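# Load a finned module and a cover into each box

## Task

For every box on the table, place exactly one module (a small finned metal block) inside it with the fins pointing up, then set one cover (a flat steel plate) flat across the top with its edges aligned to the box's walls. Every box must finish resting flat on the table.

## Robot and tools

ROBOT. There are two arms, left_arm and right_arm, each ending in a five-finger hand. left_arm has a left hand, which mirrors the right hand. Base positions in the scene frame: left_arm at (+0.041, +0.302, +0.001) m, right_arm at (-0.015, -0.424, 0) m, both turned only slightly about z. A post stands behind the arms. A loose object may occasionally get a brief push from outside. show_instructions displays two reference pages (a left-hand diagram).

FRAMES. Scene frame: origin at table height midway between the nominal bases, +z up, +x out over the table, left_arm toward +y. Reported positions (m), quaternions (wxyz) and velocities (m/s, rad/s) use this frame. Each hand has a hand point about 0.15 m out from the wrist flange and 0.05 m in front of the palm. Its +z runs along the straightened fingers, +y points out of the palm, and +x crosses the palm away from the thumb on the right hand but toward the thumb on the left. Fingers reach 0.06 to 0.07 m past the point and sit 0.06 m behind it along -y. A wrist bracket on the little-finger side can strike objects, and with fingers level the wrist may hang below the point and touch the table first.

ROW LAYOUT. Every action row, and every move target, is one flat list of 28 numbers covering both arms: left_arm dx, dy, dz, rx, ry, rz; left hand thumb_turn, thumb_bend, index, middle, ring, little, force_limit, speed; then the same 14 for right_arm. All values lie in [-1, 1]. The six pose numbers are an offset, not a pose, measured from that arm's current Hand target along the Hand target's own axes; 1.0 equals 0.6 m of travel or 180 degrees of turn, and rx, ry, rz form a single rotation vector. Zeros in all six pose numbers mean no new request for that arm. Offsets repeat: sending the same offset twice moves twice. The six finger numbers are absolute targets: -1 open/straight, +1 closed (thumb_turn +1 places the thumb opposite the fingers). force_limit runs from about 0 N at -1 to 10 N at +1 (15 N for the two thumb motors); speed rises from near zero at -1 to full at +0.48 and above. There is no 'unchanged' value: to keep a hand as it is, resend the last eight numbers you sent it (or, if none were ever sent, its hand_measured six plus hand_force_limit and hand_speed). Close at speed -0.94 or lower for a gentle grip. The thumb opposite closed fingers grips things roughly 0.035 to 0.065 m thick.

TOOLS.
- execute_actions(actions, cameras): actions is a list of actions, each up to 15 rows at 1/30 s per row; a short action holds its final row. Every row in one action counts from the Hand target at that action's start. An empty list returns state plus all camera images.
- move(target, speed, blend, stop_force, zero, blocking, cameras): straight-line path of each hand point to the offset in target (one row, or up to 15 rows all measured from the same starting Hand targets). speed is m/s, 0.002 to 3.6, default 0.25. blend (m) rounds corners in a list. stop_force (3 to 120 N) ends an arm's path when its wrist sensor feels that much push against its motion; use it slowly (about 0.005 m/s) for touching down. zero picks whether the sensor is re-zeroed first. blocking=false returns early but not with stop_force. Paths ignore obstacles and the other arm; a 10 s cap applies.
- wait(seconds, cameras): lets time pass, 0 to 3600 s.
- stop(cameras): brakes a running move.
- zoom_image(camera, region): enlarges [x0, y0, x1, y1] pixels (max 504x504) of cam_high, cam_left_wrist or cam_right_wrist from the latest images.
- zero_wrist_force(arm): re-zeros the left_arm or right_arm wrist sensor.
- finished_scene(scene): ends the scene permanently; the goal must hold without the robot.

RESULTS. Each result gives per-arm Hand target (the last commanded pose after a 32-degree orientation clip), end_effector_position and quaternion, velocities (omitted when joints are still), joint positions and torques, Wrist force/torque in the hand's axes plus the peak since the last report, and hand_measured, hand_stopped_by (moving, target, force, stalled, fault) and hand_load_n, all in motor order. A lost grip shows as hand_load_n dropping near 0. The hand point often rests a little short of Hand target; send the gap as an offset. A move adds a 'move:' line such as done, off_target, moving, held or fault, with limits like paced or held. MOTOR HOT warns of heating. Cameras are cam_high (fixed, looking down over the table) and two wrist fisheye cameras, all 672x504, with calibration given.

AVOID. Anything leaving the table fails the task. Do not drop parts even a few mm, release moving parts, or strike the table, post or boxes. About 150 N of outside force or excessive joint torque stops an arm for 10 s; the arms are stiff, so never aim far past a firm contact. Do not let the hands or arms press on each other, and keep wrists away from their own base axis. Avoid holding loads with an outstretched arm for long to prevent overheating.

Each tool is called after "Call:" as name([rows], argument=value, ...), one row to a line, values as JSON.

Reference images:

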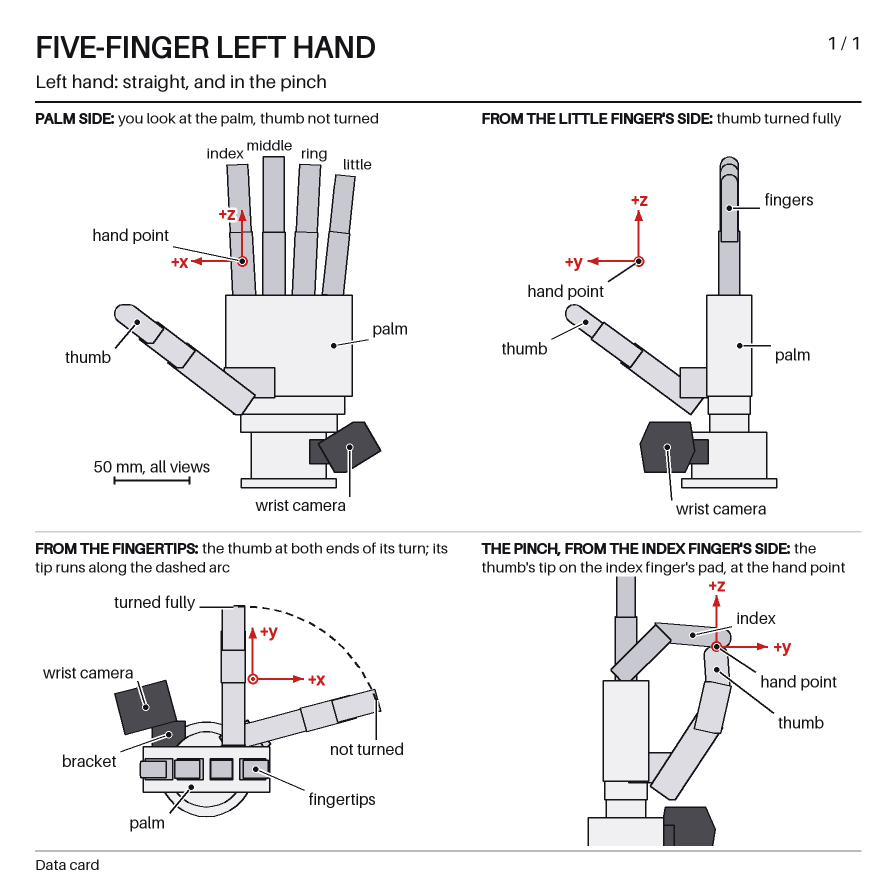

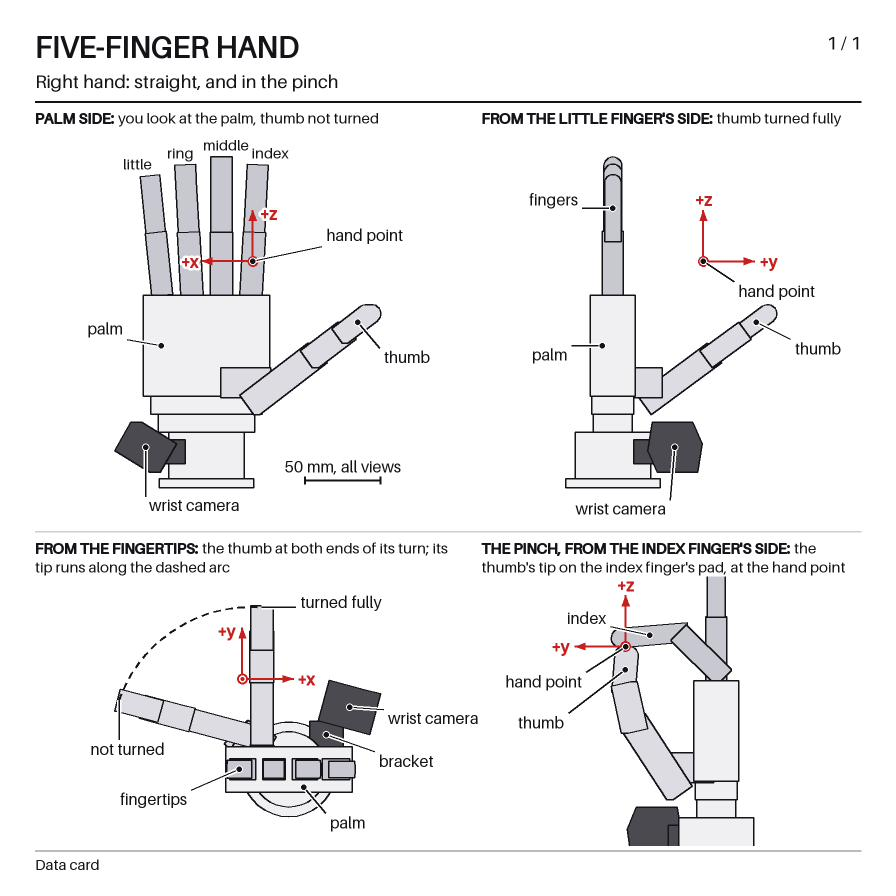

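## Session

Call:
execute_actions(actions=[])

Scene clock: 0.00 s.
left_arm: end_effector_position=(+0.2995, -0.0300, +0.3682) hand_measured=(-1.000, -1.000, -1.000, -1.000, -1.000, -1.000) hand_load_n=(+0.0, +0.0, +0.0, +0.0, +0.0, +0.0) hand_stopped_by=(target, target, target, target, target, target) hand_force_limit=0.00 hand_speed=-0.80 end_effector_quat_wxyz=(+0.081, +0.939, -0.330, +0.045) | right_arm: end_effector_position=(+0.5596, -0.2259, +0.2988) hand_measured=(-1.000, -1.000, -1.000, -1.000, -1.000, -1.000) hand_load_n=(+0.0, +0.0, +0.0, +0.0, +0.0, +0.0) hand_stopped_by=(target, target, target, target, target, target) hand_force_limit=0.00 hand_speed=-0.80 end_effector_quat_wxyz=(-0.247, +0.727, +0.641, -0.017)
Joint positions: left_arm=[2.791 -1.632 -1.449 1.594 -1.405 1.941] | right_arm=[0.037 -0.714 0.525 2.124 1.219 0.081]
Joint velocities: within noise
Joint torques (N m): no reading
Wrist force (N): no reading
Wrist torque (N m): no reading
Wrist force, peak (N): no reading
Hand target: left_arm +0.2995, -0.0300, +0.3682; +0.081, +0.939, -0.330, +0.045 | right_arm +0.5596, -0.2259, +0.2988; -0.247, +0.727, +0.641, -0.017

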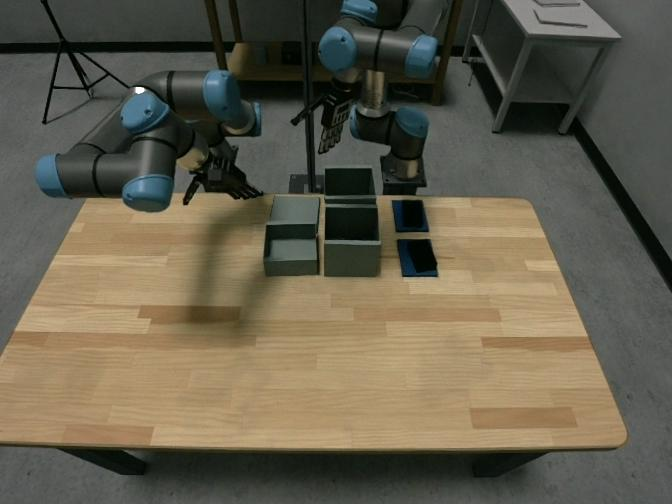

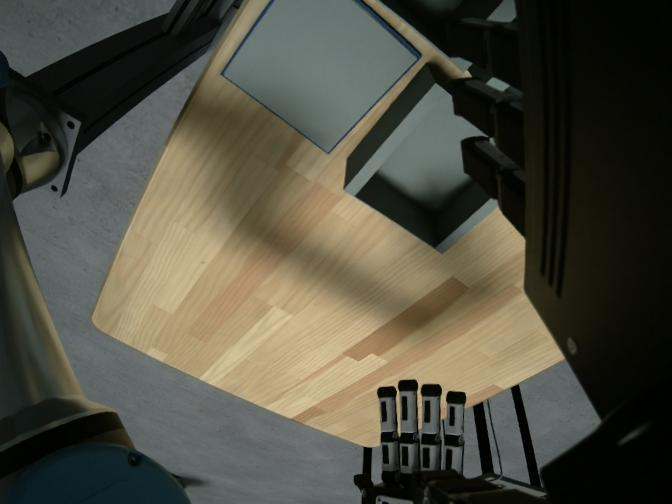

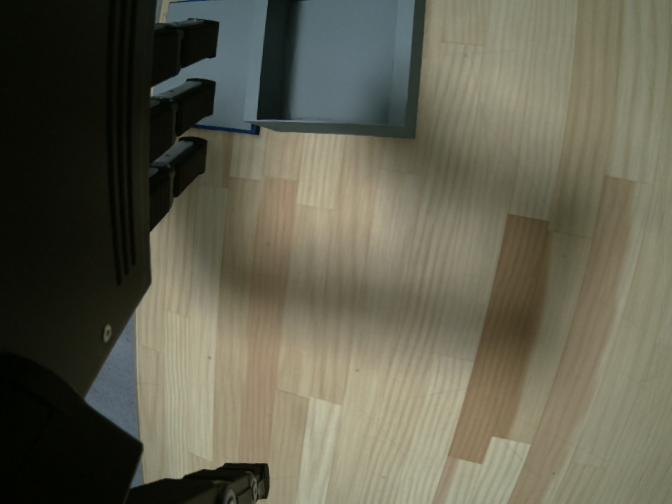

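Call:
zoom_image(camera="cam_high", region=[240, 150, 460, 300])

Call:
zoom_image(camera="cam_high", region=[380, 180, 460, 290])

Call:
zoom_image(camera="cam_left_wrist", region=[200, 0, 540, 260])

Scaled by 2.291 from the camera's image (finer frame: 960x720).

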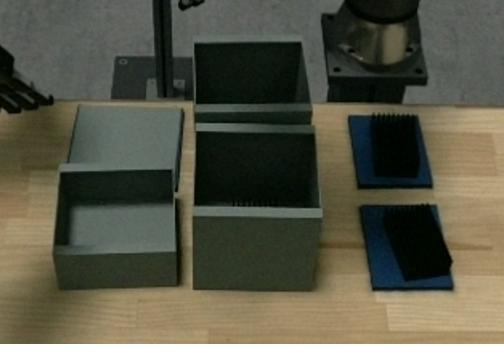

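Scaled by 4.582 from the camera's image (finer frame: 960x720).

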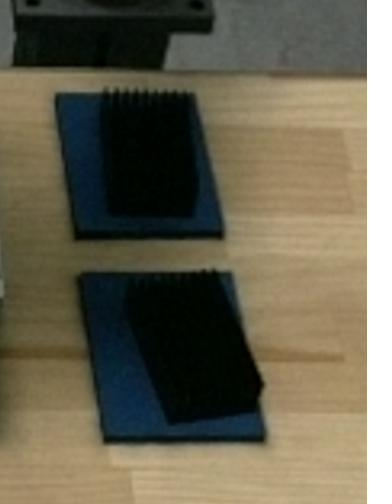

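Scaled by 1.482 from the camera's image (finer frame: 960x720).

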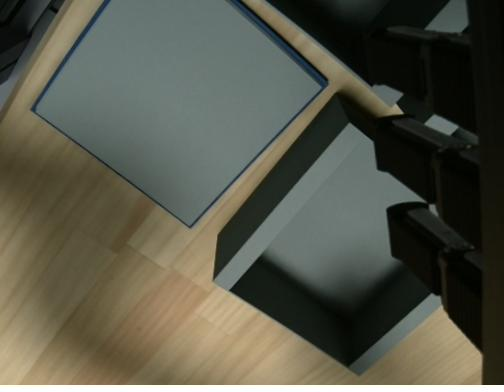

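Call:
zoom_image(camera="cam_high", region=[315, 155, 390, 285])

Call:
zoom_image(camera="cam_high", region=[255, 185, 330, 285])

Call:
zoom_image(camera="cam_right_wrist", region=[140, 0, 440, 150])

Scaled by 3.877 from the camera's image (finer frame: 960x720).

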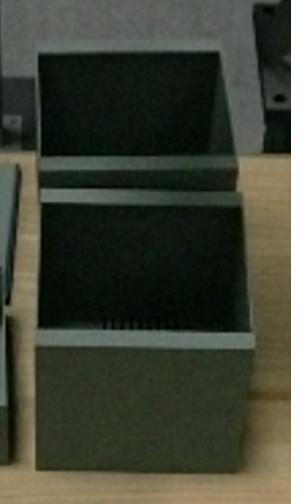

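Scaled by 5.040 from the camera's image (finer frame: 960x720).

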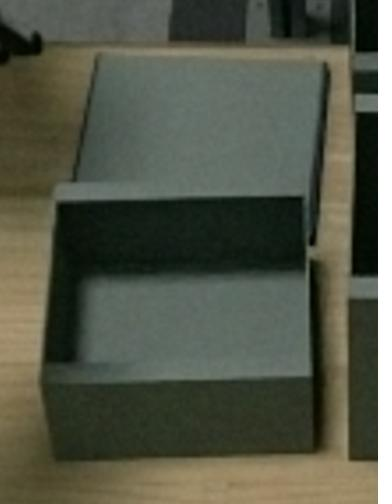

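Scaled by 1.680 from the camera's image (finer frame: 960x720).

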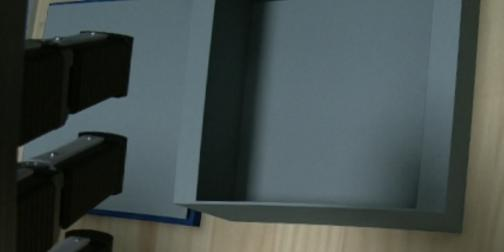

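Call:
move(target=[-0.1697,-0.225,-0.306,0,0,0,-1,-1,-1,-1,-1,-1,0,-0.8, 0,0,0,0,0,0,-1,-1,-1,-1,-1,-1,0,-0.8], speed=0.2, cameras=["all"])

Scene clock: 122.93 s.
left_arm: end_effector_position=(+0.2995, +0.1696, +0.5180) hand_measured=(-1.000, -1.000, -1.000, -1.000, -1.000, -1.000) hand_load_n=(+0.0, +0.0, +0.0, +0.0, +0.0, +0.0) hand_stopped_by=(target, target, target, target, target, target) hand_force_limit=0.00 hand_speed=-0.80 end_effector_quat_wxyz=(+0.081, +0.939, -0.330, +0.045) | right_arm: end_effector_position=(+0.5596, -0.2259, +0.2988) hand_measured=(-1.000, -1.000, -1.000, -1.000, -1.000, -1.000) hand_load_n=(+0.0, -0.5, +0.0, +0.0, +0.0, +0.0) hand_stopped_by=(target, target, target, target, target, target) hand_force_limit=0.00 hand_speed=-0.80 end_effector_quat_wxyz=(-0.247, +0.727, +0.641, -0.017)
Joint positions: left_arm=[3.534 -1.504 -1.218 1.099 -1.393 2.696] | right_arm=[0.037 -0.714 0.525 2.124 1.219 0.081]
Joint torques (N m): left_arm=[12.22 0.1 26.84 -3.6 3.57 1.98] | right_arm=[0.39 -45.46 -17.74 2.61 -0.65 -0.27]
Wrist force (N): left_arm=[-0.1 0.2 -0.1] | right_arm=[-0.2 0.1 0.3]
Wrist torque (N m): left_arm=[0.04 -0.02 -0.09] | right_arm=[0.00 0.02 -0.01]
Wrist force, peak (N): left_arm=[-0.2 -0.7 -0.8] | right_arm=[-0.4 -0.1 0.5]
Hand target: left_arm +0.2995, +0.1696, +0.5181; +0.081, +0.939, -0.330, +0.045 | right_arm +0.5596, -0.2259, +0.2988; -0.247, +0.727, +0.641, -0.017
Off the commanded pose: left_arm 0.000 m, 0 deg | right_arm 0.000 m, 0 deg.
move: done
cam_left_wrist: T_world_to_cam=[[0.80207, 0.59154, -0.08223, -0.29169], [0.4919, -0.57623, 0.65268, -0.38438], [0.33871, -0.56395, -0.75315, 0.49781]] pos_world=[0.25442, 0.2318, 0.60182]

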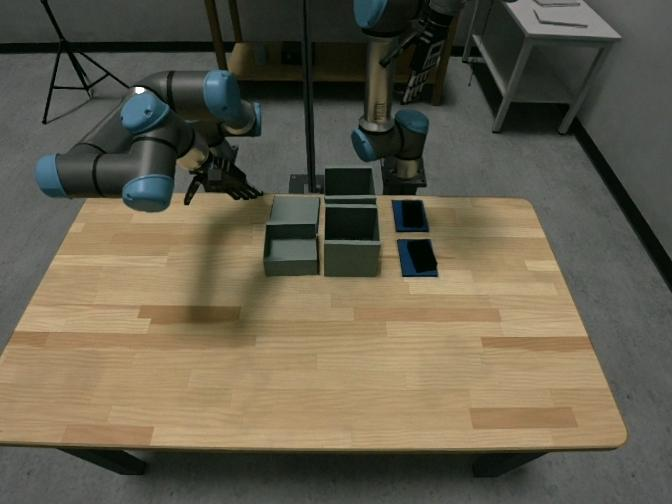

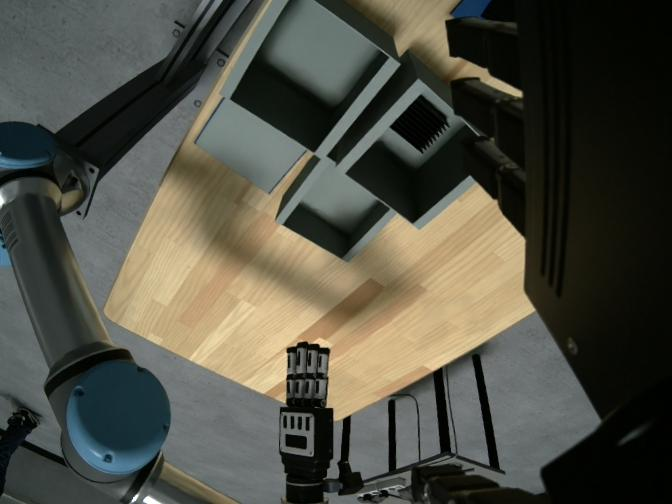

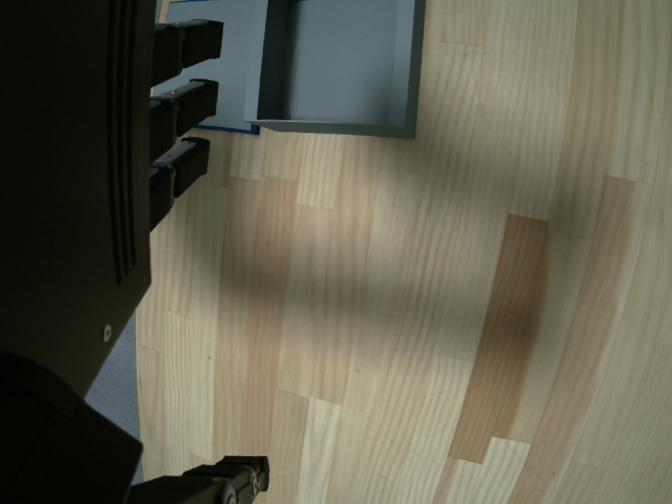

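Call:
zoom_image(camera="cam_left_wrist", region=[180, 0, 480, 270])

Call:
zoom_image(camera="cam_left_wrist", region=[320, 40, 500, 240])

Call:
zoom_image(camera="cam_left_wrist", region=[190, 80, 330, 220])

Scaled by 1.680 from the camera's image (finer frame: 960x720).

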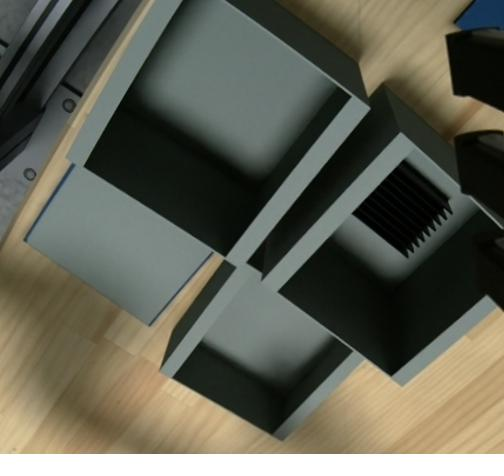

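Scaled by 2.520 from the camera's image (finer frame: 960x720).

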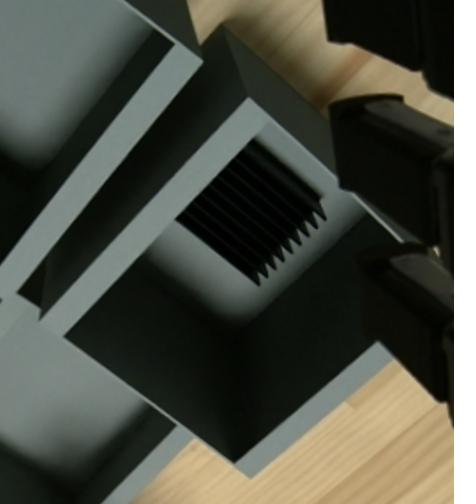

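Scaled by 3.600 from the camera's image (finer frame: 960x720).

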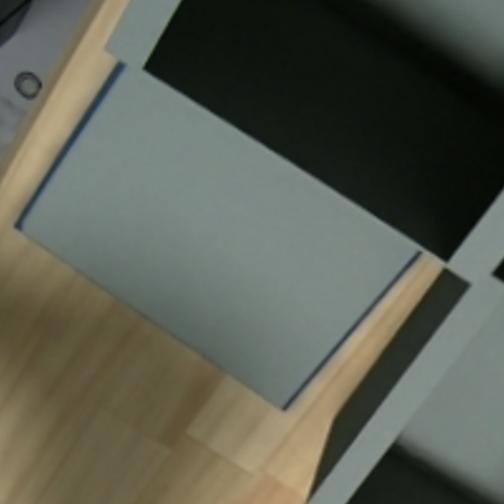

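Call:
move(target=[0,0,0,0,0,0,-1,-1,-1,-1,-1,-1,0,-0.8, -0.2213,-0.132,0.2287,0.0725,0.377,-0.139,-1,-1,-1,-1,-1,-1,0,-0.8], speed=0.25, cameras=["cam_high","cam_right_wrist"])

Scene clock: 262.67 s.
left_arm: end_effector_position=(+0.2995, +0.1696, +0.5181) hand_measured=(-1.000, -1.000, -1.000, -1.000, -1.000, -1.000) hand_load_n=(+0.0, +0.0, +0.0, +0.0, +0.0, +0.0) hand_stopped_by=(target, target, target, target, target, target) hand_force_limit=0.00 hand_speed=-0.80 end_effector_quat_wxyz=(+0.081, +0.939, -0.330, +0.045) | right_arm: end_effector_position=(+0.4160, -0.2998, +0.1698) hand_measured=(-1.000, -1.000, -1.000, -1.000, -1.000, -1.000) hand_load_n=(+0.0, +0.0, +0.0, +0.0, +0.0, +0.0) hand_stopped_by=(target, target, target, target, target, target) hand_force_limit=0.00 hand_speed=-0.80 end_effector_quat_wxyz=(+0.633, -0.435, -0.523, -0.370)
Joint positions: left_arm=[3.534 -1.504 -1.218 1.098 -1.393 2.696] | right_arm=[-0.537 -0.759 1.942 2.053 0.905 -1.465]
Joint torques (N m): left_arm=[11.1 1.99 23.77 -3.72 3.45 2.1] | right_arm=[-8.82 -28.64 -0.1 3.16 1.32 -2.24]
Wrist force (N): left_arm=[0.0 -0.1 -0.2] | right_arm=[-0.3 -0.7 -0.2]
Wrist torque (N m): left_arm=[-0.01 -0.04 -0.08] | right_arm=[-0.04 -0.12 -0.01]
Wrist force, peak (N): left_arm=[-0.3 0.2 -0.6] | right_arm=[-0.3 -1.1 -0.7]
Hand target: left_arm +0.2995, +0.1696, +0.5181; +0.081, +0.939, -0.330, +0.045 | right_arm +0.4160, -0.2998, +0.1698; +0.633, -0.435, -0.523, -0.370
Off the commanded pose: left_arm 0.000 m, 0 deg | right_arm 0.000 m, 0 deg.
move: done
cam_right_wrist: T_world_to_cam=[[0.94932, 0.31288, 0.02984, -0.30821], [0.16689, -0.42137, -0.8914, -0.05188], [-0.26632, 0.85121, -0.45224, 0.55747]] pos_world=[0.44972, -0.39995, 0.21506]

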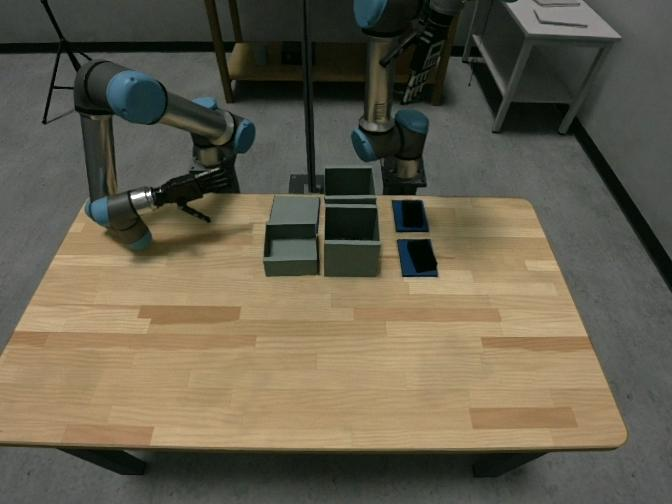

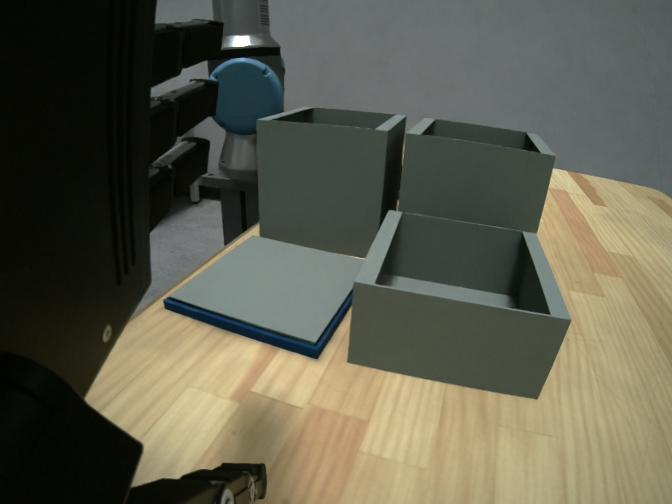

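Call:
zoom_image(camera="cam_right_wrist", region=[150, 220, 370, 370])

Call:
zoom_image(camera="cam_right_wrist", region=[300, 290, 370, 360])

Call:
zoom_image(camera="cam_right_wrist", region=[240, 90, 580, 400])

Scaled by 2.291 from the camera's image (finer frame: 960x720).

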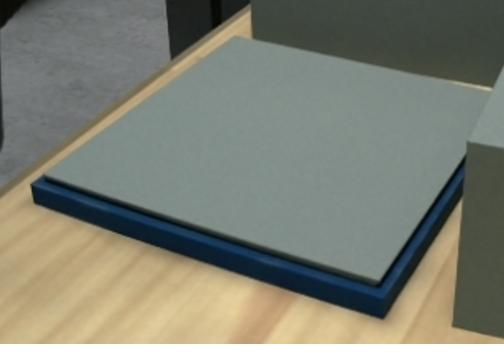

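Scaled by 7.200 from the camera's image (finer frame: 960x720).

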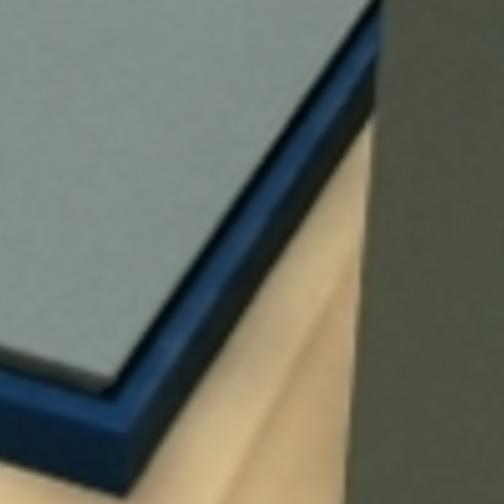

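Scaled by 1.482 from the camera's image (finer frame: 960x720).

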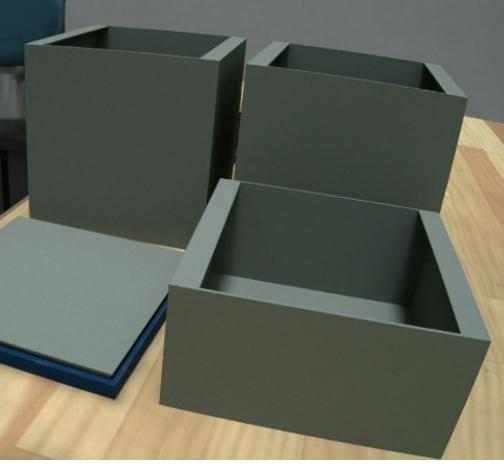

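Call:
move(target=[0,0,0,0,0,0,-1,-1,-1,-1,-1,-1,0,-0.8, -0.1497,0.0148,0.1082,0,0,0,1,-1,-1,-1,-1,-1,0,0], speed=0.12, cameras=["cam_right_wrist"])

Scene clock: 325.73 s.
left_arm: end_effector_position=(+0.2995, +0.1696, +0.5181) hand_measured=(-1.000, -1.000, -1.000, -1.000, -1.000, -1.000) hand_load_n=(+0.0, +0.0, +0.0, +0.0, +0.0, +0.0) hand_stopped_by=(target, target, target, target, target, target) hand_force_limit=0.00 hand_speed=-0.80 end_effector_quat_wxyz=(+0.081, +0.939, -0.330, +0.045) | right_arm: end_effector_position=(+0.4041, -0.2747, +0.1378) hand_measured=(+1.000, -1.000, -1.000, -1.000, -1.000, -1.000) hand_load_n=(+0.0, +0.0, +0.0, +0.0, +0.0, +0.0) hand_stopped_by=(target, target, target, target, target, target) hand_force_limit=0.00 hand_speed=0.00 end_effector_quat_wxyz=(+0.633, -0.435, -0.523, -0.370)
Joint positions: left_arm=[3.534 -1.504 -1.218 1.098 -1.393 2.696] | right_arm=[-0.503 -0.697 1.978 1.96 0.872 -1.469]
Joint torques (N m): left_arm=[10.93 3.2 22.3 -3.69 3.48 2.11] | right_arm=[0.08 -34.13 -4.21 0.37 -0.03 -0.25]
Wrist force (N): left_arm=[-0.1 0.2 -0.3] | right_arm=[-0.1 0.0 -0.3]
Wrist torque (N m): left_arm=[0.05 -0.03 -0.09] | right_arm=[0.09 -0.15 0.03]
Wrist force, peak (N): left_arm=[-0.4 -0.1 -0.6] | right_arm=[-2.6 0.0 1.1]
Hand target: left_arm +0.2995, +0.1696, +0.5181; +0.081, +0.939, -0.330, +0.045 | right_arm +0.4041, -0.2747, +0.1378; +0.633, -0.435, -0.523, -0.370 (not the last commanded pose)
Off the commanded pose: left_arm 0.000 m, 0 deg | right_arm 0.069 m, 0 deg.
FORCE FAULT: contact force on the right arm reached its limit, and that arm stopped. The contact can be on any part of that arm, not only on its tool. That arm's remaining commands of this call were not run. That arm is still stopped at the end of this call. That arm stays stopped for about 9 more seconds. Until then a move that you send moves the other arm only, and its call returns only when the move has ended. Once the stop has ended, the next robot result says so. If the stop ends while you think or write, that arm runs what you send next, counted from a new Hand target: where the arm stands when the stop ends. While its stop runs, that arm, its gripper or tool too, takes no new command. Until it ends, the stop uses up actions while you think or wait. An arm that is not stopped still takes commands.
move: fault (right_arm)
cam_right_wrist: T_world_to_cam=[[0.94894, 0.3141, 0.02914, -0.30325], [0.1665, -0.42029, -0.89198, -0.06728], [-0.26792, 0.85129, -0.45113, 0.519]] pos_world=[0.43802, -0.37485, 0.18296]

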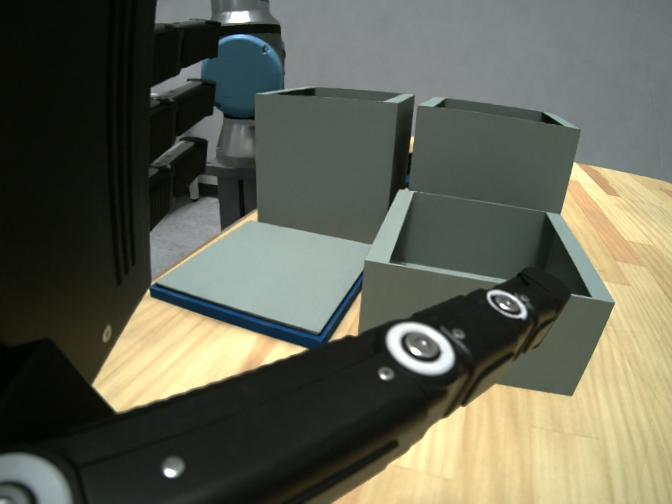

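Call:
zoom_image(camera="cam_right_wrist", region=[140, 200, 380, 360])

Call:
zoom_image(camera="cam_right_wrist", region=[270, 260, 370, 360])

Scaled by 2.100 from the camera's image (finer frame: 960x720).

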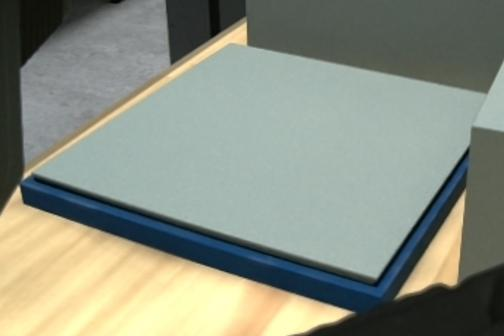

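Scaled by 5.040 from the camera's image (finer frame: 960x720).

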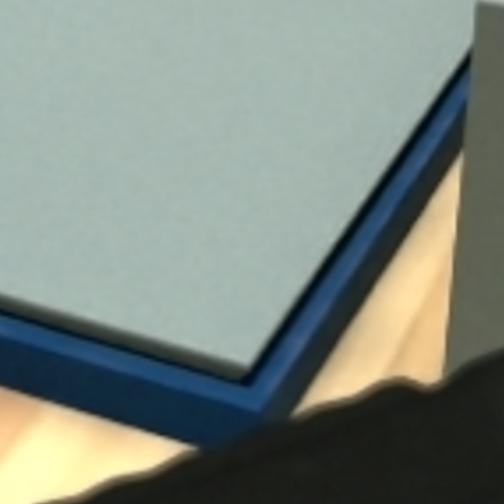

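Call:
zoom_image(camera="cam_right_wrist", region=[380, 80, 480, 200])

Call:
wait(seconds=10)

Scaled by 4.200 from the camera's image (finer frame: 960x720).

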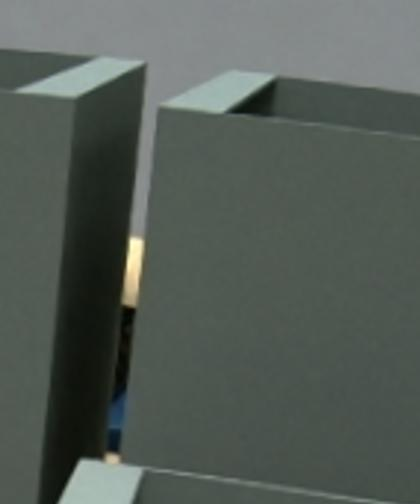

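Scene clock: 357.53 s.
left_arm: end_effector_position=(+0.2995, +0.1696, +0.5181) hand_measured=(-1.000, -1.000, -1.000, -1.000, -1.000, -1.000) hand_load_n=(+0.0, -0.5, +0.0, +0.0, +0.0, +0.0) hand_stopped_by=(target, target, target, target, target, target) hand_force_limit=0.00 hand_speed=-0.80 end_effector_quat_wxyz=(+0.081, +0.939, -0.330, +0.045) | right_arm: end_effector_position=(+0.4041, -0.2747, +0.1378) hand_measured=(+1.000, -1.000, -1.000, -1.000, -1.000, -1.000) hand_load_n=(+0.0, +0.0, +0.0, +0.0, +0.0, +0.0) hand_stopped_by=(target, target, target, target, target, target) hand_force_limit=0.00 hand_speed=0.00 end_effector_quat_wxyz=(+0.633, -0.435, -0.523, -0.370)
Joint positions: left_arm=[3.534 -1.504 -1.218 1.098 -1.393 2.696] | right_arm=[-0.503 -0.697 1.978 1.96 0.872 -1.469]
Joint torques (N m): left_arm=[10.65 11.93 11.38 -3.72 3.55 1.97] | right_arm=[-0.73 -35.51 -5.49 1.01 -0.02 -0.14]
Wrist force (N): left_arm=[-0.2 0.0 -0.5] | right_arm=[-0.1 -0.2 -0.5]
Wrist torque (N m): left_arm=[0.03 -0.03 -0.09] | right_arm=[0.07 -0.14 0.01]
Wrist force, peak (N): left_arm=[-0.2 0.1 -0.8] | right_arm=[-0.2 -0.4 -0.7]
Hand target: left_arm +0.2995, +0.1696, +0.5181; +0.081, +0.939, -0.330, +0.045 | right_arm +0.4041, -0.2747, +0.1378; +0.633, -0.435, -0.523, -0.370 (not the last commanded pose)
Off the commanded pose: left_arm 0.000 m, 0 deg | right_arm 0.069 m, 0 deg.
FORCE FAULT, CONTINUED: the right arm's stop, for the force fault that an earlier result reported, is over. The rest of the stop counts as 18 of the actions that you can send in this scene. During its stop the right arm's controller moved it back a little. That arm's target is now where it stood when the stop ended, not its last command. That arm accepts commands again.
wait: 10.00 s; at rest from the start

Call:
move([
  [0,0,0,0,0,0,-1,-1,-1,-1,-1,-1,0,-0.8, 0.3612,-0.0598,0.0271,0,0,0,-1,-1,-1,-1,-1,-1,0,0],
  [0,0,0,0,0,0,-1,-1,-1,-1,-1,-1,0,-0.8, 0.4042,0.413,0.5378,-0.0297,-0.154,0.0568,-1,-1,-1,-1,-1,-1,0,0],
], speed=0.2, blend=0.03, cameras=["cam_high","cam_right_wrist"])

Scene clock: 410.83 s.
left_arm: end_effector_position=(+0.2995, +0.1696, +0.5181) hand_measured=(-1.000, -1.000, -1.000, -1.000, -1.000, -1.000) hand_load_n=(+0.0, -0.5, +0.0, +0.0, +0.0, +0.0) hand_stopped_by=(target, target, target, target, target, target) hand_force_limit=0.00 hand_speed=-0.80 end_effector_quat_wxyz=(+0.081, +0.939, -0.330, +0.045) | right_arm: end_effector_position=(+0.5648, +0.1095, +0.3593) hand_measured=(-1.000, -1.000, -1.000, -1.000, -1.000, -1.000) hand_load_n=(+0.0, +0.0, +0.0, +0.0, +0.0, +0.0) hand_stopped_by=(target, target, target, target, target, target) hand_force_limit=0.00 hand_speed=0.00 end_effector_quat_wxyz=(+0.533, -0.552, -0.581, -0.270) end_effector_velocity=(+0.000, +0.001, +0.000) end_effector_angular_velocity=(+0.002, -0.002, +0.002)
Joint positions: left_arm=[3.534 -1.504 -1.218 1.098 -1.393 2.696] | right_arm=[0.282 -0.376 0.035 2.168 0.299 0.022]
Joint velocities: left_arm=[within noise] | right_arm=[0.001 0.001 0 0.002 -0.001 -0.005]
Joint torques (N m): left_arm=[10.31 15.68 8.75 -3.64 3.38 1.86] | right_arm=[-8.93 -47.02 -24.59 4.49 -2.57 -2.24]
Wrist force (N): left_arm=[-0.2 0.1 -0.4] | right_arm=[-0.2 -0.4 0.3]
Wrist torque (N m): left_arm=[0.04 -0.02 -0.09] | right_arm=[0.00 -0.12 -0.01]
Wrist force, peak (N): left_arm=[-0.5 0.1 -0.7] | right_arm=[-1.4 0.1 -0.3]
Hand target: left_arm +0.2995, +0.1696, +0.5181; +0.081, +0.939, -0.330, +0.045 | right_arm +0.5664, +0.1108, +0.3600; +0.499, -0.584, -0.601, -0.221
Off the commanded pose: left_arm 0.000 m, 0 deg | right_arm 0.002 m, 8 deg.
elbow stopped short (right arm): the move would have taken joint 3 (elbow) straighter than the controller allows.
move: off_target (right_arm)
cam_right_wrist: T_world_to_cam=[[0.95512, 0.28471, -0.08182, -0.5433], [0.15975, -0.72762, -0.66712, 0.22166], [-0.24947, 0.6241, -0.74045, 0.45337]] pos_world=[0.59661, 0.03302, 0.43912]

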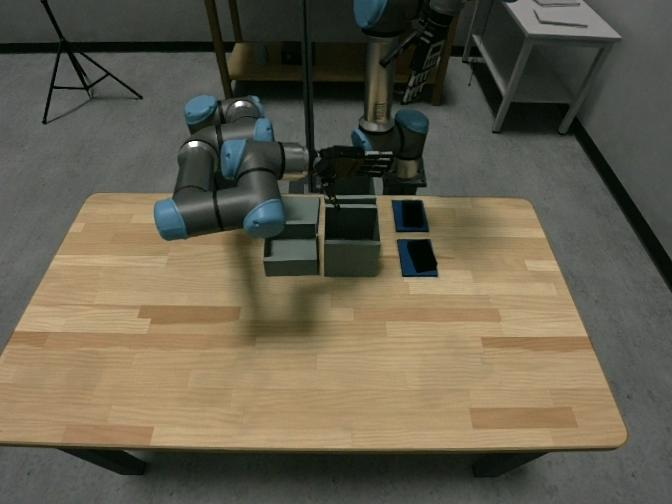

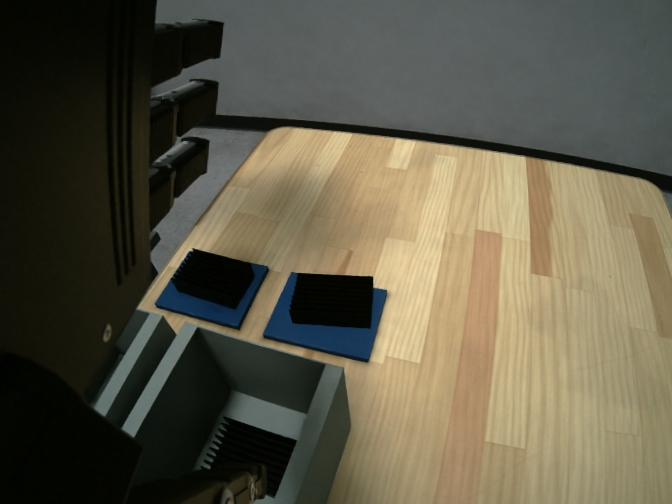

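Call:
zoom_image(camera="cam_right_wrist", region=[150, 230, 400, 370])

Call:
zoom_image(camera="cam_right_wrist", region=[80, 300, 370, 504])

Scaled by 2.016 from the camera's image (finer frame: 960x720).

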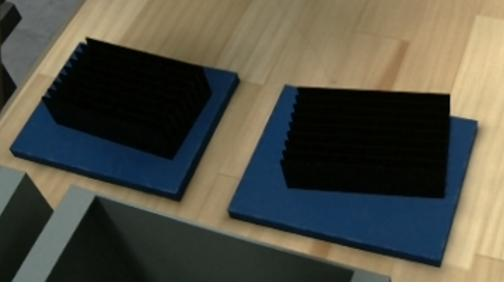

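Scaled by 1.738 from the camera's image (finer frame: 960x720).

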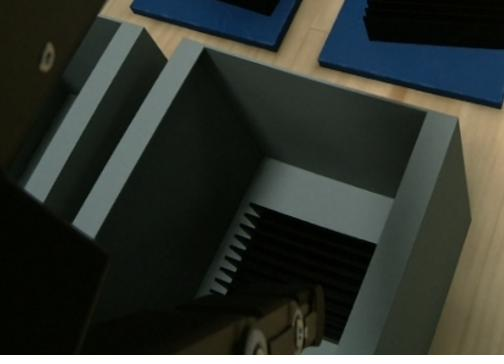

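Call:
move(target=[-0.1562,-0.4625,-0.0798,0,0,0,-1,-1,-1,-1,-1,-1,0,-0.8, 0.0153,-0.2733,0.08,-0.043,-0.2233,0.0824,-1,-1,-1,-1,-1,-1,0,0], speed=0.2, cameras=["cam_high","cam_right_wrist"])

Scene clock: 534.13 s.
left_arm: end_effector_position=(+0.3994, +0.4491, +0.5181) hand_measured=(-1.000, -1.000, -1.000, -1.000, -1.000, -1.000) hand_load_n=(+0.0, +0.0, +0.0, +0.0, +0.0, +0.0) hand_stopped_by=(target, target, target, target, target, target) hand_force_limit=0.00 hand_speed=-0.80 end_effector_quat_wxyz=(+0.081, +0.939, -0.330, +0.045) | right_arm: end_effector_position=(+0.3993, +0.1186, +0.3994) hand_measured=(-1.000, -1.000, -1.000, -1.000, -1.000, -1.000) hand_load_n=(+0.0, +0.0, +0.0, +0.0, +0.0, +0.0) hand_stopped_by=(target, target, target, target, target, target) hand_force_limit=0.00 hand_speed=0.00 end_effector_quat_wxyz=(-0.307, +0.695, +0.632, +0.154)
Joint positions: left_arm=[4.009 -2.019 -0.606 0.926 -1.436 3.174] | right_arm=[0.579 -0.65 0.035 1.951 0.905 0.738]
Joint torques (N m): left_arm=[-11.81 19.62 25.94 -3.9 -2.21 2.12] | right_arm=[7.66 -50.26 -19.74 -0.16 0.14 2.3]
Wrist force (N): left_arm=[-0.1 0.0 -0.3] | right_arm=[-0.3 -0.1 0.7]
Wrist torque (N m): left_arm=[0.04 -0.02 -0.09] | right_arm=[0.00 -0.07 -0.11]
Wrist force, peak (N): left_arm=[-0.1 0.8 -0.7] | right_arm=[-0.6 0.8 0.3]
Hand target: left_arm +0.3994, +0.4491, +0.5181; +0.081, +0.939, -0.330, +0.045 | right_arm +0.4003, +0.1197, +0.4004; -0.247, +0.727, +0.641, -0.018
Off the commanded pose: left_arm 0.000 m, 0 deg | right_arm 0.002 m, 21 deg.
elbow stopped short (right arm): the move would have taken joint 3 (elbow) straighter than the controller allows.
move: off_target (right_arm)
cam_right_wrist: T_world_to_cam=[[0.98837, 0.12298, -0.08946, -0.37559], [0.10916, -0.98329, -0.14567, 0.12374], [-0.10588, 0.13421, -0.98528, 0.53457]] pos_world=[0.41431, 0.09611, 0.51113]

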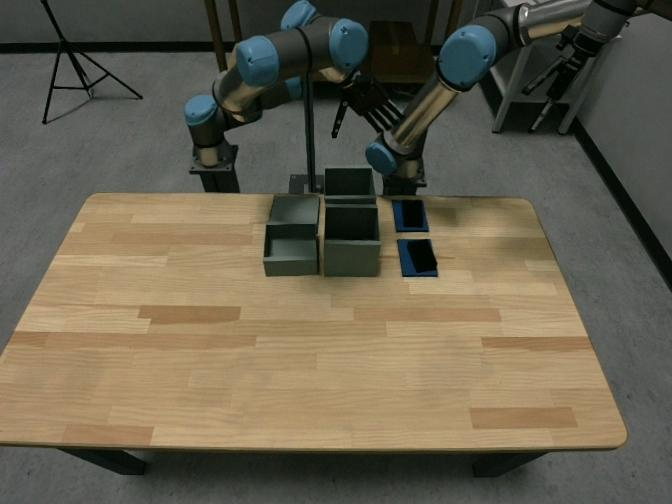

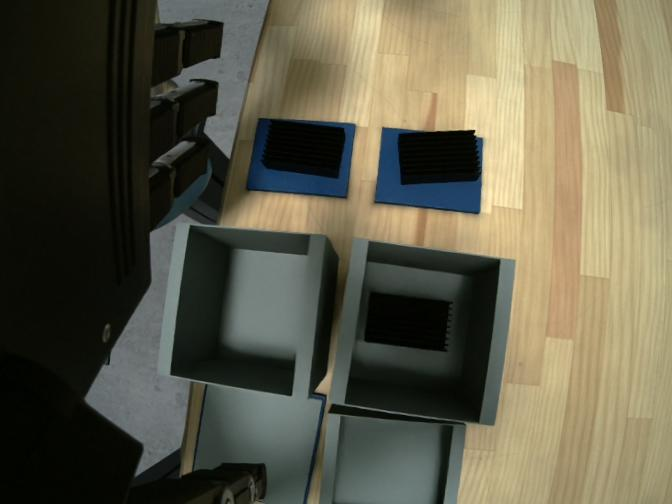

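Call:
zoom_image(camera="cam_right_wrist", region=[150, 200, 530, 504])

Call:
zoom_image(camera="cam_right_wrist", region=[230, 100, 500, 230])

Call:
zoom_image(camera="cam_right_wrist", region=[170, 370, 350, 504])

Scaled by 1.326 from the camera's image (finer frame: 960x720).

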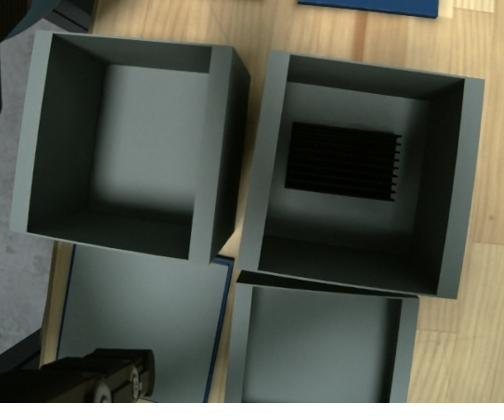

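Scaled by 1.867 from the camera's image (finer frame: 960x720).

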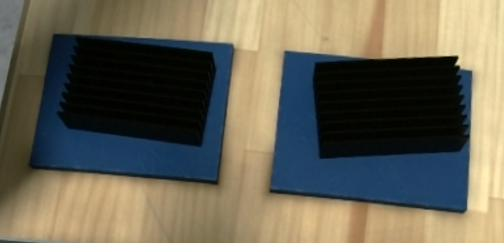

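Scaled by 2.800 from the camera's image (finer frame: 960x720).

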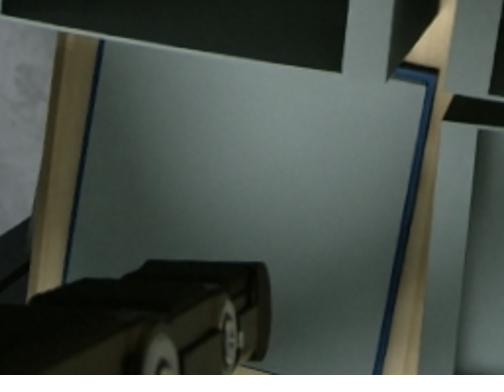

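Call:
zoom_image(camera="cam_high", region=[470, 0, 640, 130])

Call:
zoom_image(camera="cam_high", region=[255, 150, 445, 290])

Scaled by 2.965 from the camera's image (finer frame: 960x720).

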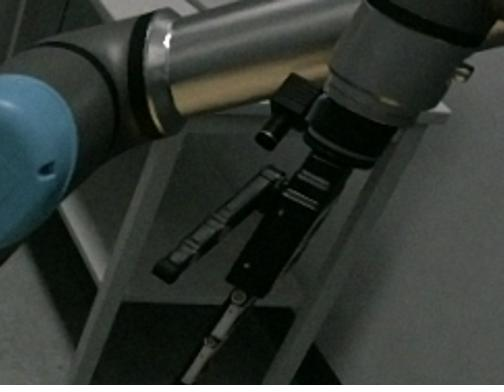

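Scaled by 2.653 from the camera's image (finer frame: 960x720).

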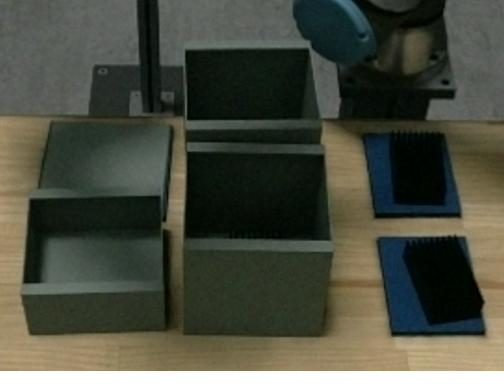

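Call:
move(target=[0,0,0,0,0,0,-1,-1,-1,-1,-1,-1,0,-0.8, -0.556,0.1017,-0.1147,-0.1733,0.0118,0.4498,-1,-1,-1,-1,-1,-1,0,0], speed=0.2, cameras=["cam_high"])

Scene clock: 712.73 s.
left_arm: end_effector_position=(+0.3994, +0.4491, +0.5181) hand_measured=(-1.000, -1.000, -1.000, -1.000, -1.000, -1.000) hand_load_n=(+0.0, +0.0, +0.0, +0.0, +0.0, +0.0) hand_stopped_by=(target, target, target, target, target, target) hand_force_limit=0.00 hand_speed=-0.80 end_effector_quat_wxyz=(+0.081, +0.939, -0.330, +0.045) | right_arm: end_effector_position=(+0.4208, -0.2204, +0.3403) hand_measured=(-1.000, -1.000, -1.000, -1.000, -1.000, -1.000) hand_load_n=(+0.0, +0.0, +0.0, +0.0, +0.0, +0.0) hand_stopped_by=(target, target, target, target, target, target) hand_force_limit=0.00 hand_speed=0.00 end_effector_quat_wxyz=(+0.000, +1.000, +0.000, -0.001)
Joint positions: left_arm=[4.008 -2.019 -0.605 0.926 -1.436 3.174] | right_arm=[0.279 -0.987 0.801 1.759 1.571 1.832]
Joint torques (N m): left_arm=[-11.74 19.94 24.14 -3.76 -2.32 0.97] | right_arm=[-9.78 -31.97 -11.11 4.52 1.12 2.25]
Wrist force (N): left_arm=[-0.2 0.1 -0.7] | right_arm=[-0.7 -0.8 1.1]
Wrist torque (N m): left_arm=[0.09 -0.01 -0.10] | right_arm=[-0.09 0.13 -0.11]
Wrist force, peak (N): left_arm=[-0.3 0.0 -0.9] | right_arm=[-1.0 -0.6 1.0]
Hand target: left_arm +0.3994, +0.4491, +0.5181; +0.081, +0.939, -0.330, +0.045 | right_arm +0.4208, -0.2204, +0.3403; +0.000, +1.000, +0.000, -0.001
Off the commanded pose: left_arm 0.000 m, 0 deg | right_arm 0.000 m, 0 deg.
move: done

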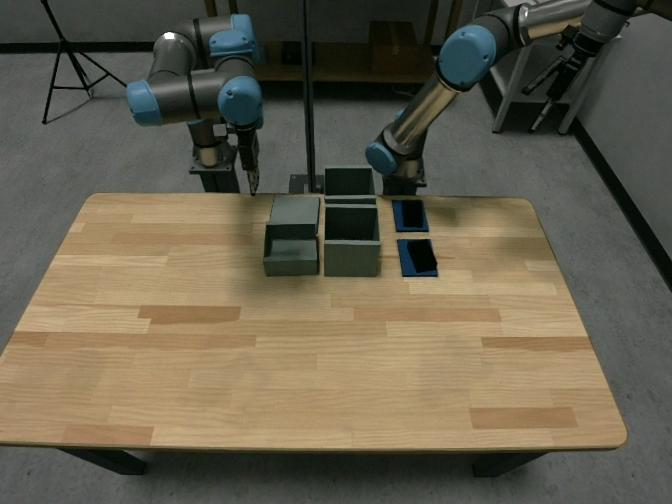

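Call:
move(target=[0,0,0,0,0,0,-1,-1,-1,-1,-1,-1,0,-0.8, 0.0167,0.0833,0.2833,0,0,0.5,-1,-1,-1,-1,-1,-1,0,0], speed=0.25, cameras=["cam_right_wrist"])

Scene clock: 731.37 s.
left_arm: end_effector_position=(+0.3994, +0.4491, +0.5181) hand_measured=(-1.000, -1.000, -1.000, -1.000, -1.000, -1.000) hand_load_n=(+0.0, +0.0, +0.0, +0.0, +0.0, +0.0) hand_stopped_by=(target, target, target, target, target, target) hand_force_limit=0.00 hand_speed=-0.80 end_effector_quat_wxyz=(+0.081, +0.939, -0.330, +0.045) | right_arm: end_effector_position=(+0.4305, -0.2705, +0.1703) hand_measured=(-1.000, -1.000, -1.000, -1.000, -1.000, -1.000) hand_load_n=(+0.0, +0.0, +0.0, +0.0, +0.0, +0.0) hand_stopped_by=(target, target, target, target, target, target) hand_force_limit=0.00 hand_speed=0.00 end_effector_quat_wxyz=(+0.001, +0.707, -0.707, +0.000)
Joint positions: left_arm=[4.008 -2.019 -0.605 0.926 -1.436 3.174] | right_arm=[-0.004 -1.012 1.278 1.307 1.571 3.119]
Joint torques (N m): left_arm=[-11.13 19.95 24.27 -3.74 -2.37 -0.91] | right_arm=[-8.53 -42.75 -11.26 0.13 1.09 2.25]
Wrist force (N): left_arm=[-0.4 0.0 -0.4] | right_arm=[-0.5 -0.5 0.9]
Wrist torque (N m): left_arm=[0.04 0.02 -0.11] | right_arm=[-0.01 0.13 -0.09]
Wrist force, peak (N): left_arm=[-0.3 0.2 -0.8] | right_arm=[-1.0 -1.0 0.8]
Hand target: left_arm +0.3994, +0.4491, +0.5181; +0.081, +0.939, -0.330, +0.045 | right_arm +0.4305, -0.2705, +0.1703; +0.001, +0.707, -0.707, +0.000
Off the commanded pose: left_arm 0.000 m, 0 deg | right_arm 0.000 m, 0 deg.
move: done
cam_right_wrist: T_world_to_cam=[[-0.98023, -0.19573, 0.02885, 0.3622], [-0.15283, 0.84169, 0.51787, 0.19775], [-0.12565, 0.50323, -0.85497, 0.45058]] pos_world=[0.44188, -0.32229, 0.27237]

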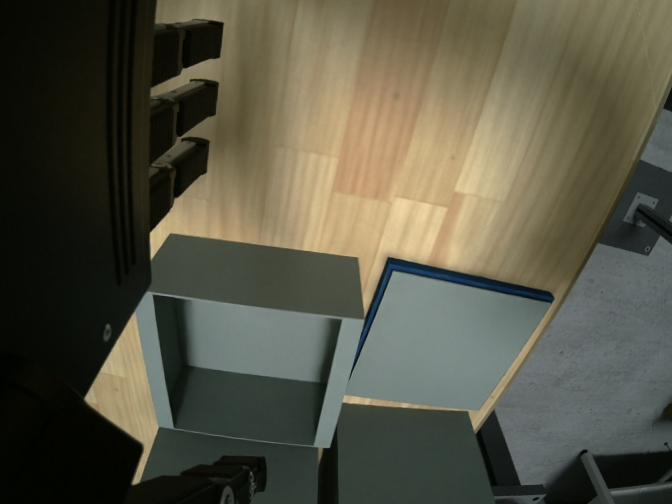

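Call:
move(target=[0,0,0,0,0,0,-1,-1,-1,-1,-1,-1,0,-0.8, -0.0608,0.1358,0.0922,0,-0.1111,0,-1,-1,-1,-1,-1,-1,0,0], speed=0.15, cameras=["cam_right_wrist"])

Call:
zoom_image(camera="cam_right_wrist", region=[300, 180, 500, 330])

Scene clock: 747.90 s.
left_arm: end_effector_position=(+0.3994, +0.4491, +0.5181) hand_measured=(-1.000, -1.000, -1.000, -1.000, -1.000, -1.000) hand_load_n=(+0.0, +0.0, +0.0, +0.0, +0.0, +0.0) hand_stopped_by=(target, target, target, target, target, target) hand_force_limit=0.00 hand_speed=-0.80 end_effector_quat_wxyz=(+0.081, +0.939, -0.330, +0.045) | right_arm: end_effector_position=(+0.3490, -0.2341, +0.1152) hand_measured=(-1.000, -1.000, -1.000, -1.000, -1.000, -1.000) hand_load_n=(+0.0, +0.0, +0.0, +0.0, +0.0, +0.0) hand_stopped_by=(target, target, target, target, target, target) hand_force_limit=0.00 hand_speed=0.00 end_effector_quat_wxyz=(-0.122, +0.696, -0.696, -0.123)
Joint positions: left_arm=[4.008 -2.019 -0.605 0.926 -1.436 3.174] | right_arm=[-0.122 -1.131 1.705 1.049 1.226 2.993]
Joint torques (N m): left_arm=[-11.13 19.78 23.73 -3.71 -2.26 -1.73] | right_arm=[-8.69 -36.25 -9.38 0.38 -1.81 -2.25]
Wrist force (N): left_arm=[-0.1 0.1 -0.4] | right_arm=[-0.7 -0.4 1.0]
Wrist torque (N m): left_arm=[0.06 -0.03 -0.10] | right_arm=[-0.04 0.22 0.02]
Wrist force, peak (N): left_arm=[-0.5 0.1 -0.9] | right_arm=[-1.1 -0.2 1.4]
Hand target: left_arm +0.3994, +0.4491, +0.5181; +0.081, +0.939, -0.330, +0.045 | right_arm +0.3489, -0.2341, +0.1151; -0.122, +0.696, -0.696, -0.123
Off the commanded pose: left_arm 0.000 m, 0 deg | right_arm 0.000 m, 0 deg.
move: done
cam_right_wrist: T_world_to_cam=[[-0.98039, -0.19305, -0.03949, 0.29952], [-0.15213, 0.61413, 0.77441, 0.10021], [-0.12525, 0.76523, -0.63145, 0.41029]] pos_world=[0.36028, -0.31768, 0.1933]

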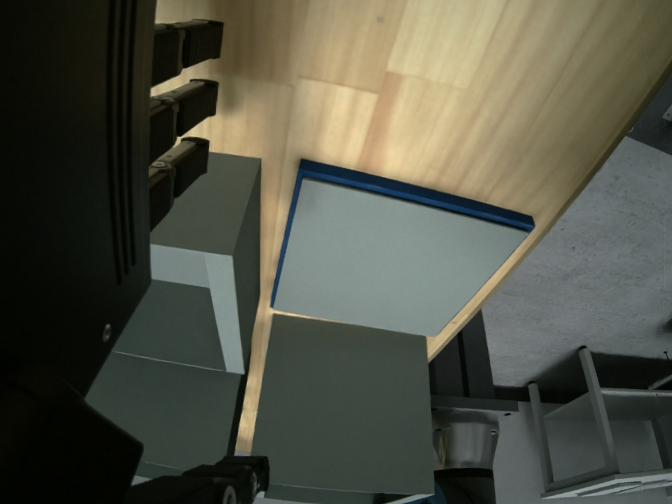

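Scaled by 2.520 from the camera's image (finer frame: 960x720).

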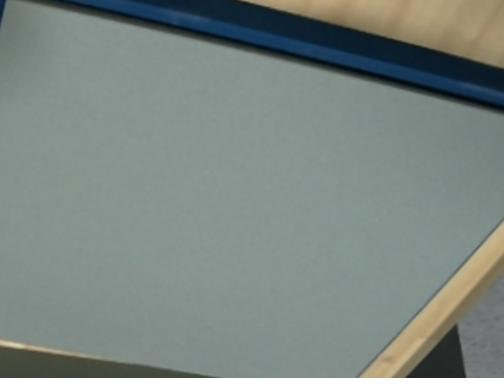

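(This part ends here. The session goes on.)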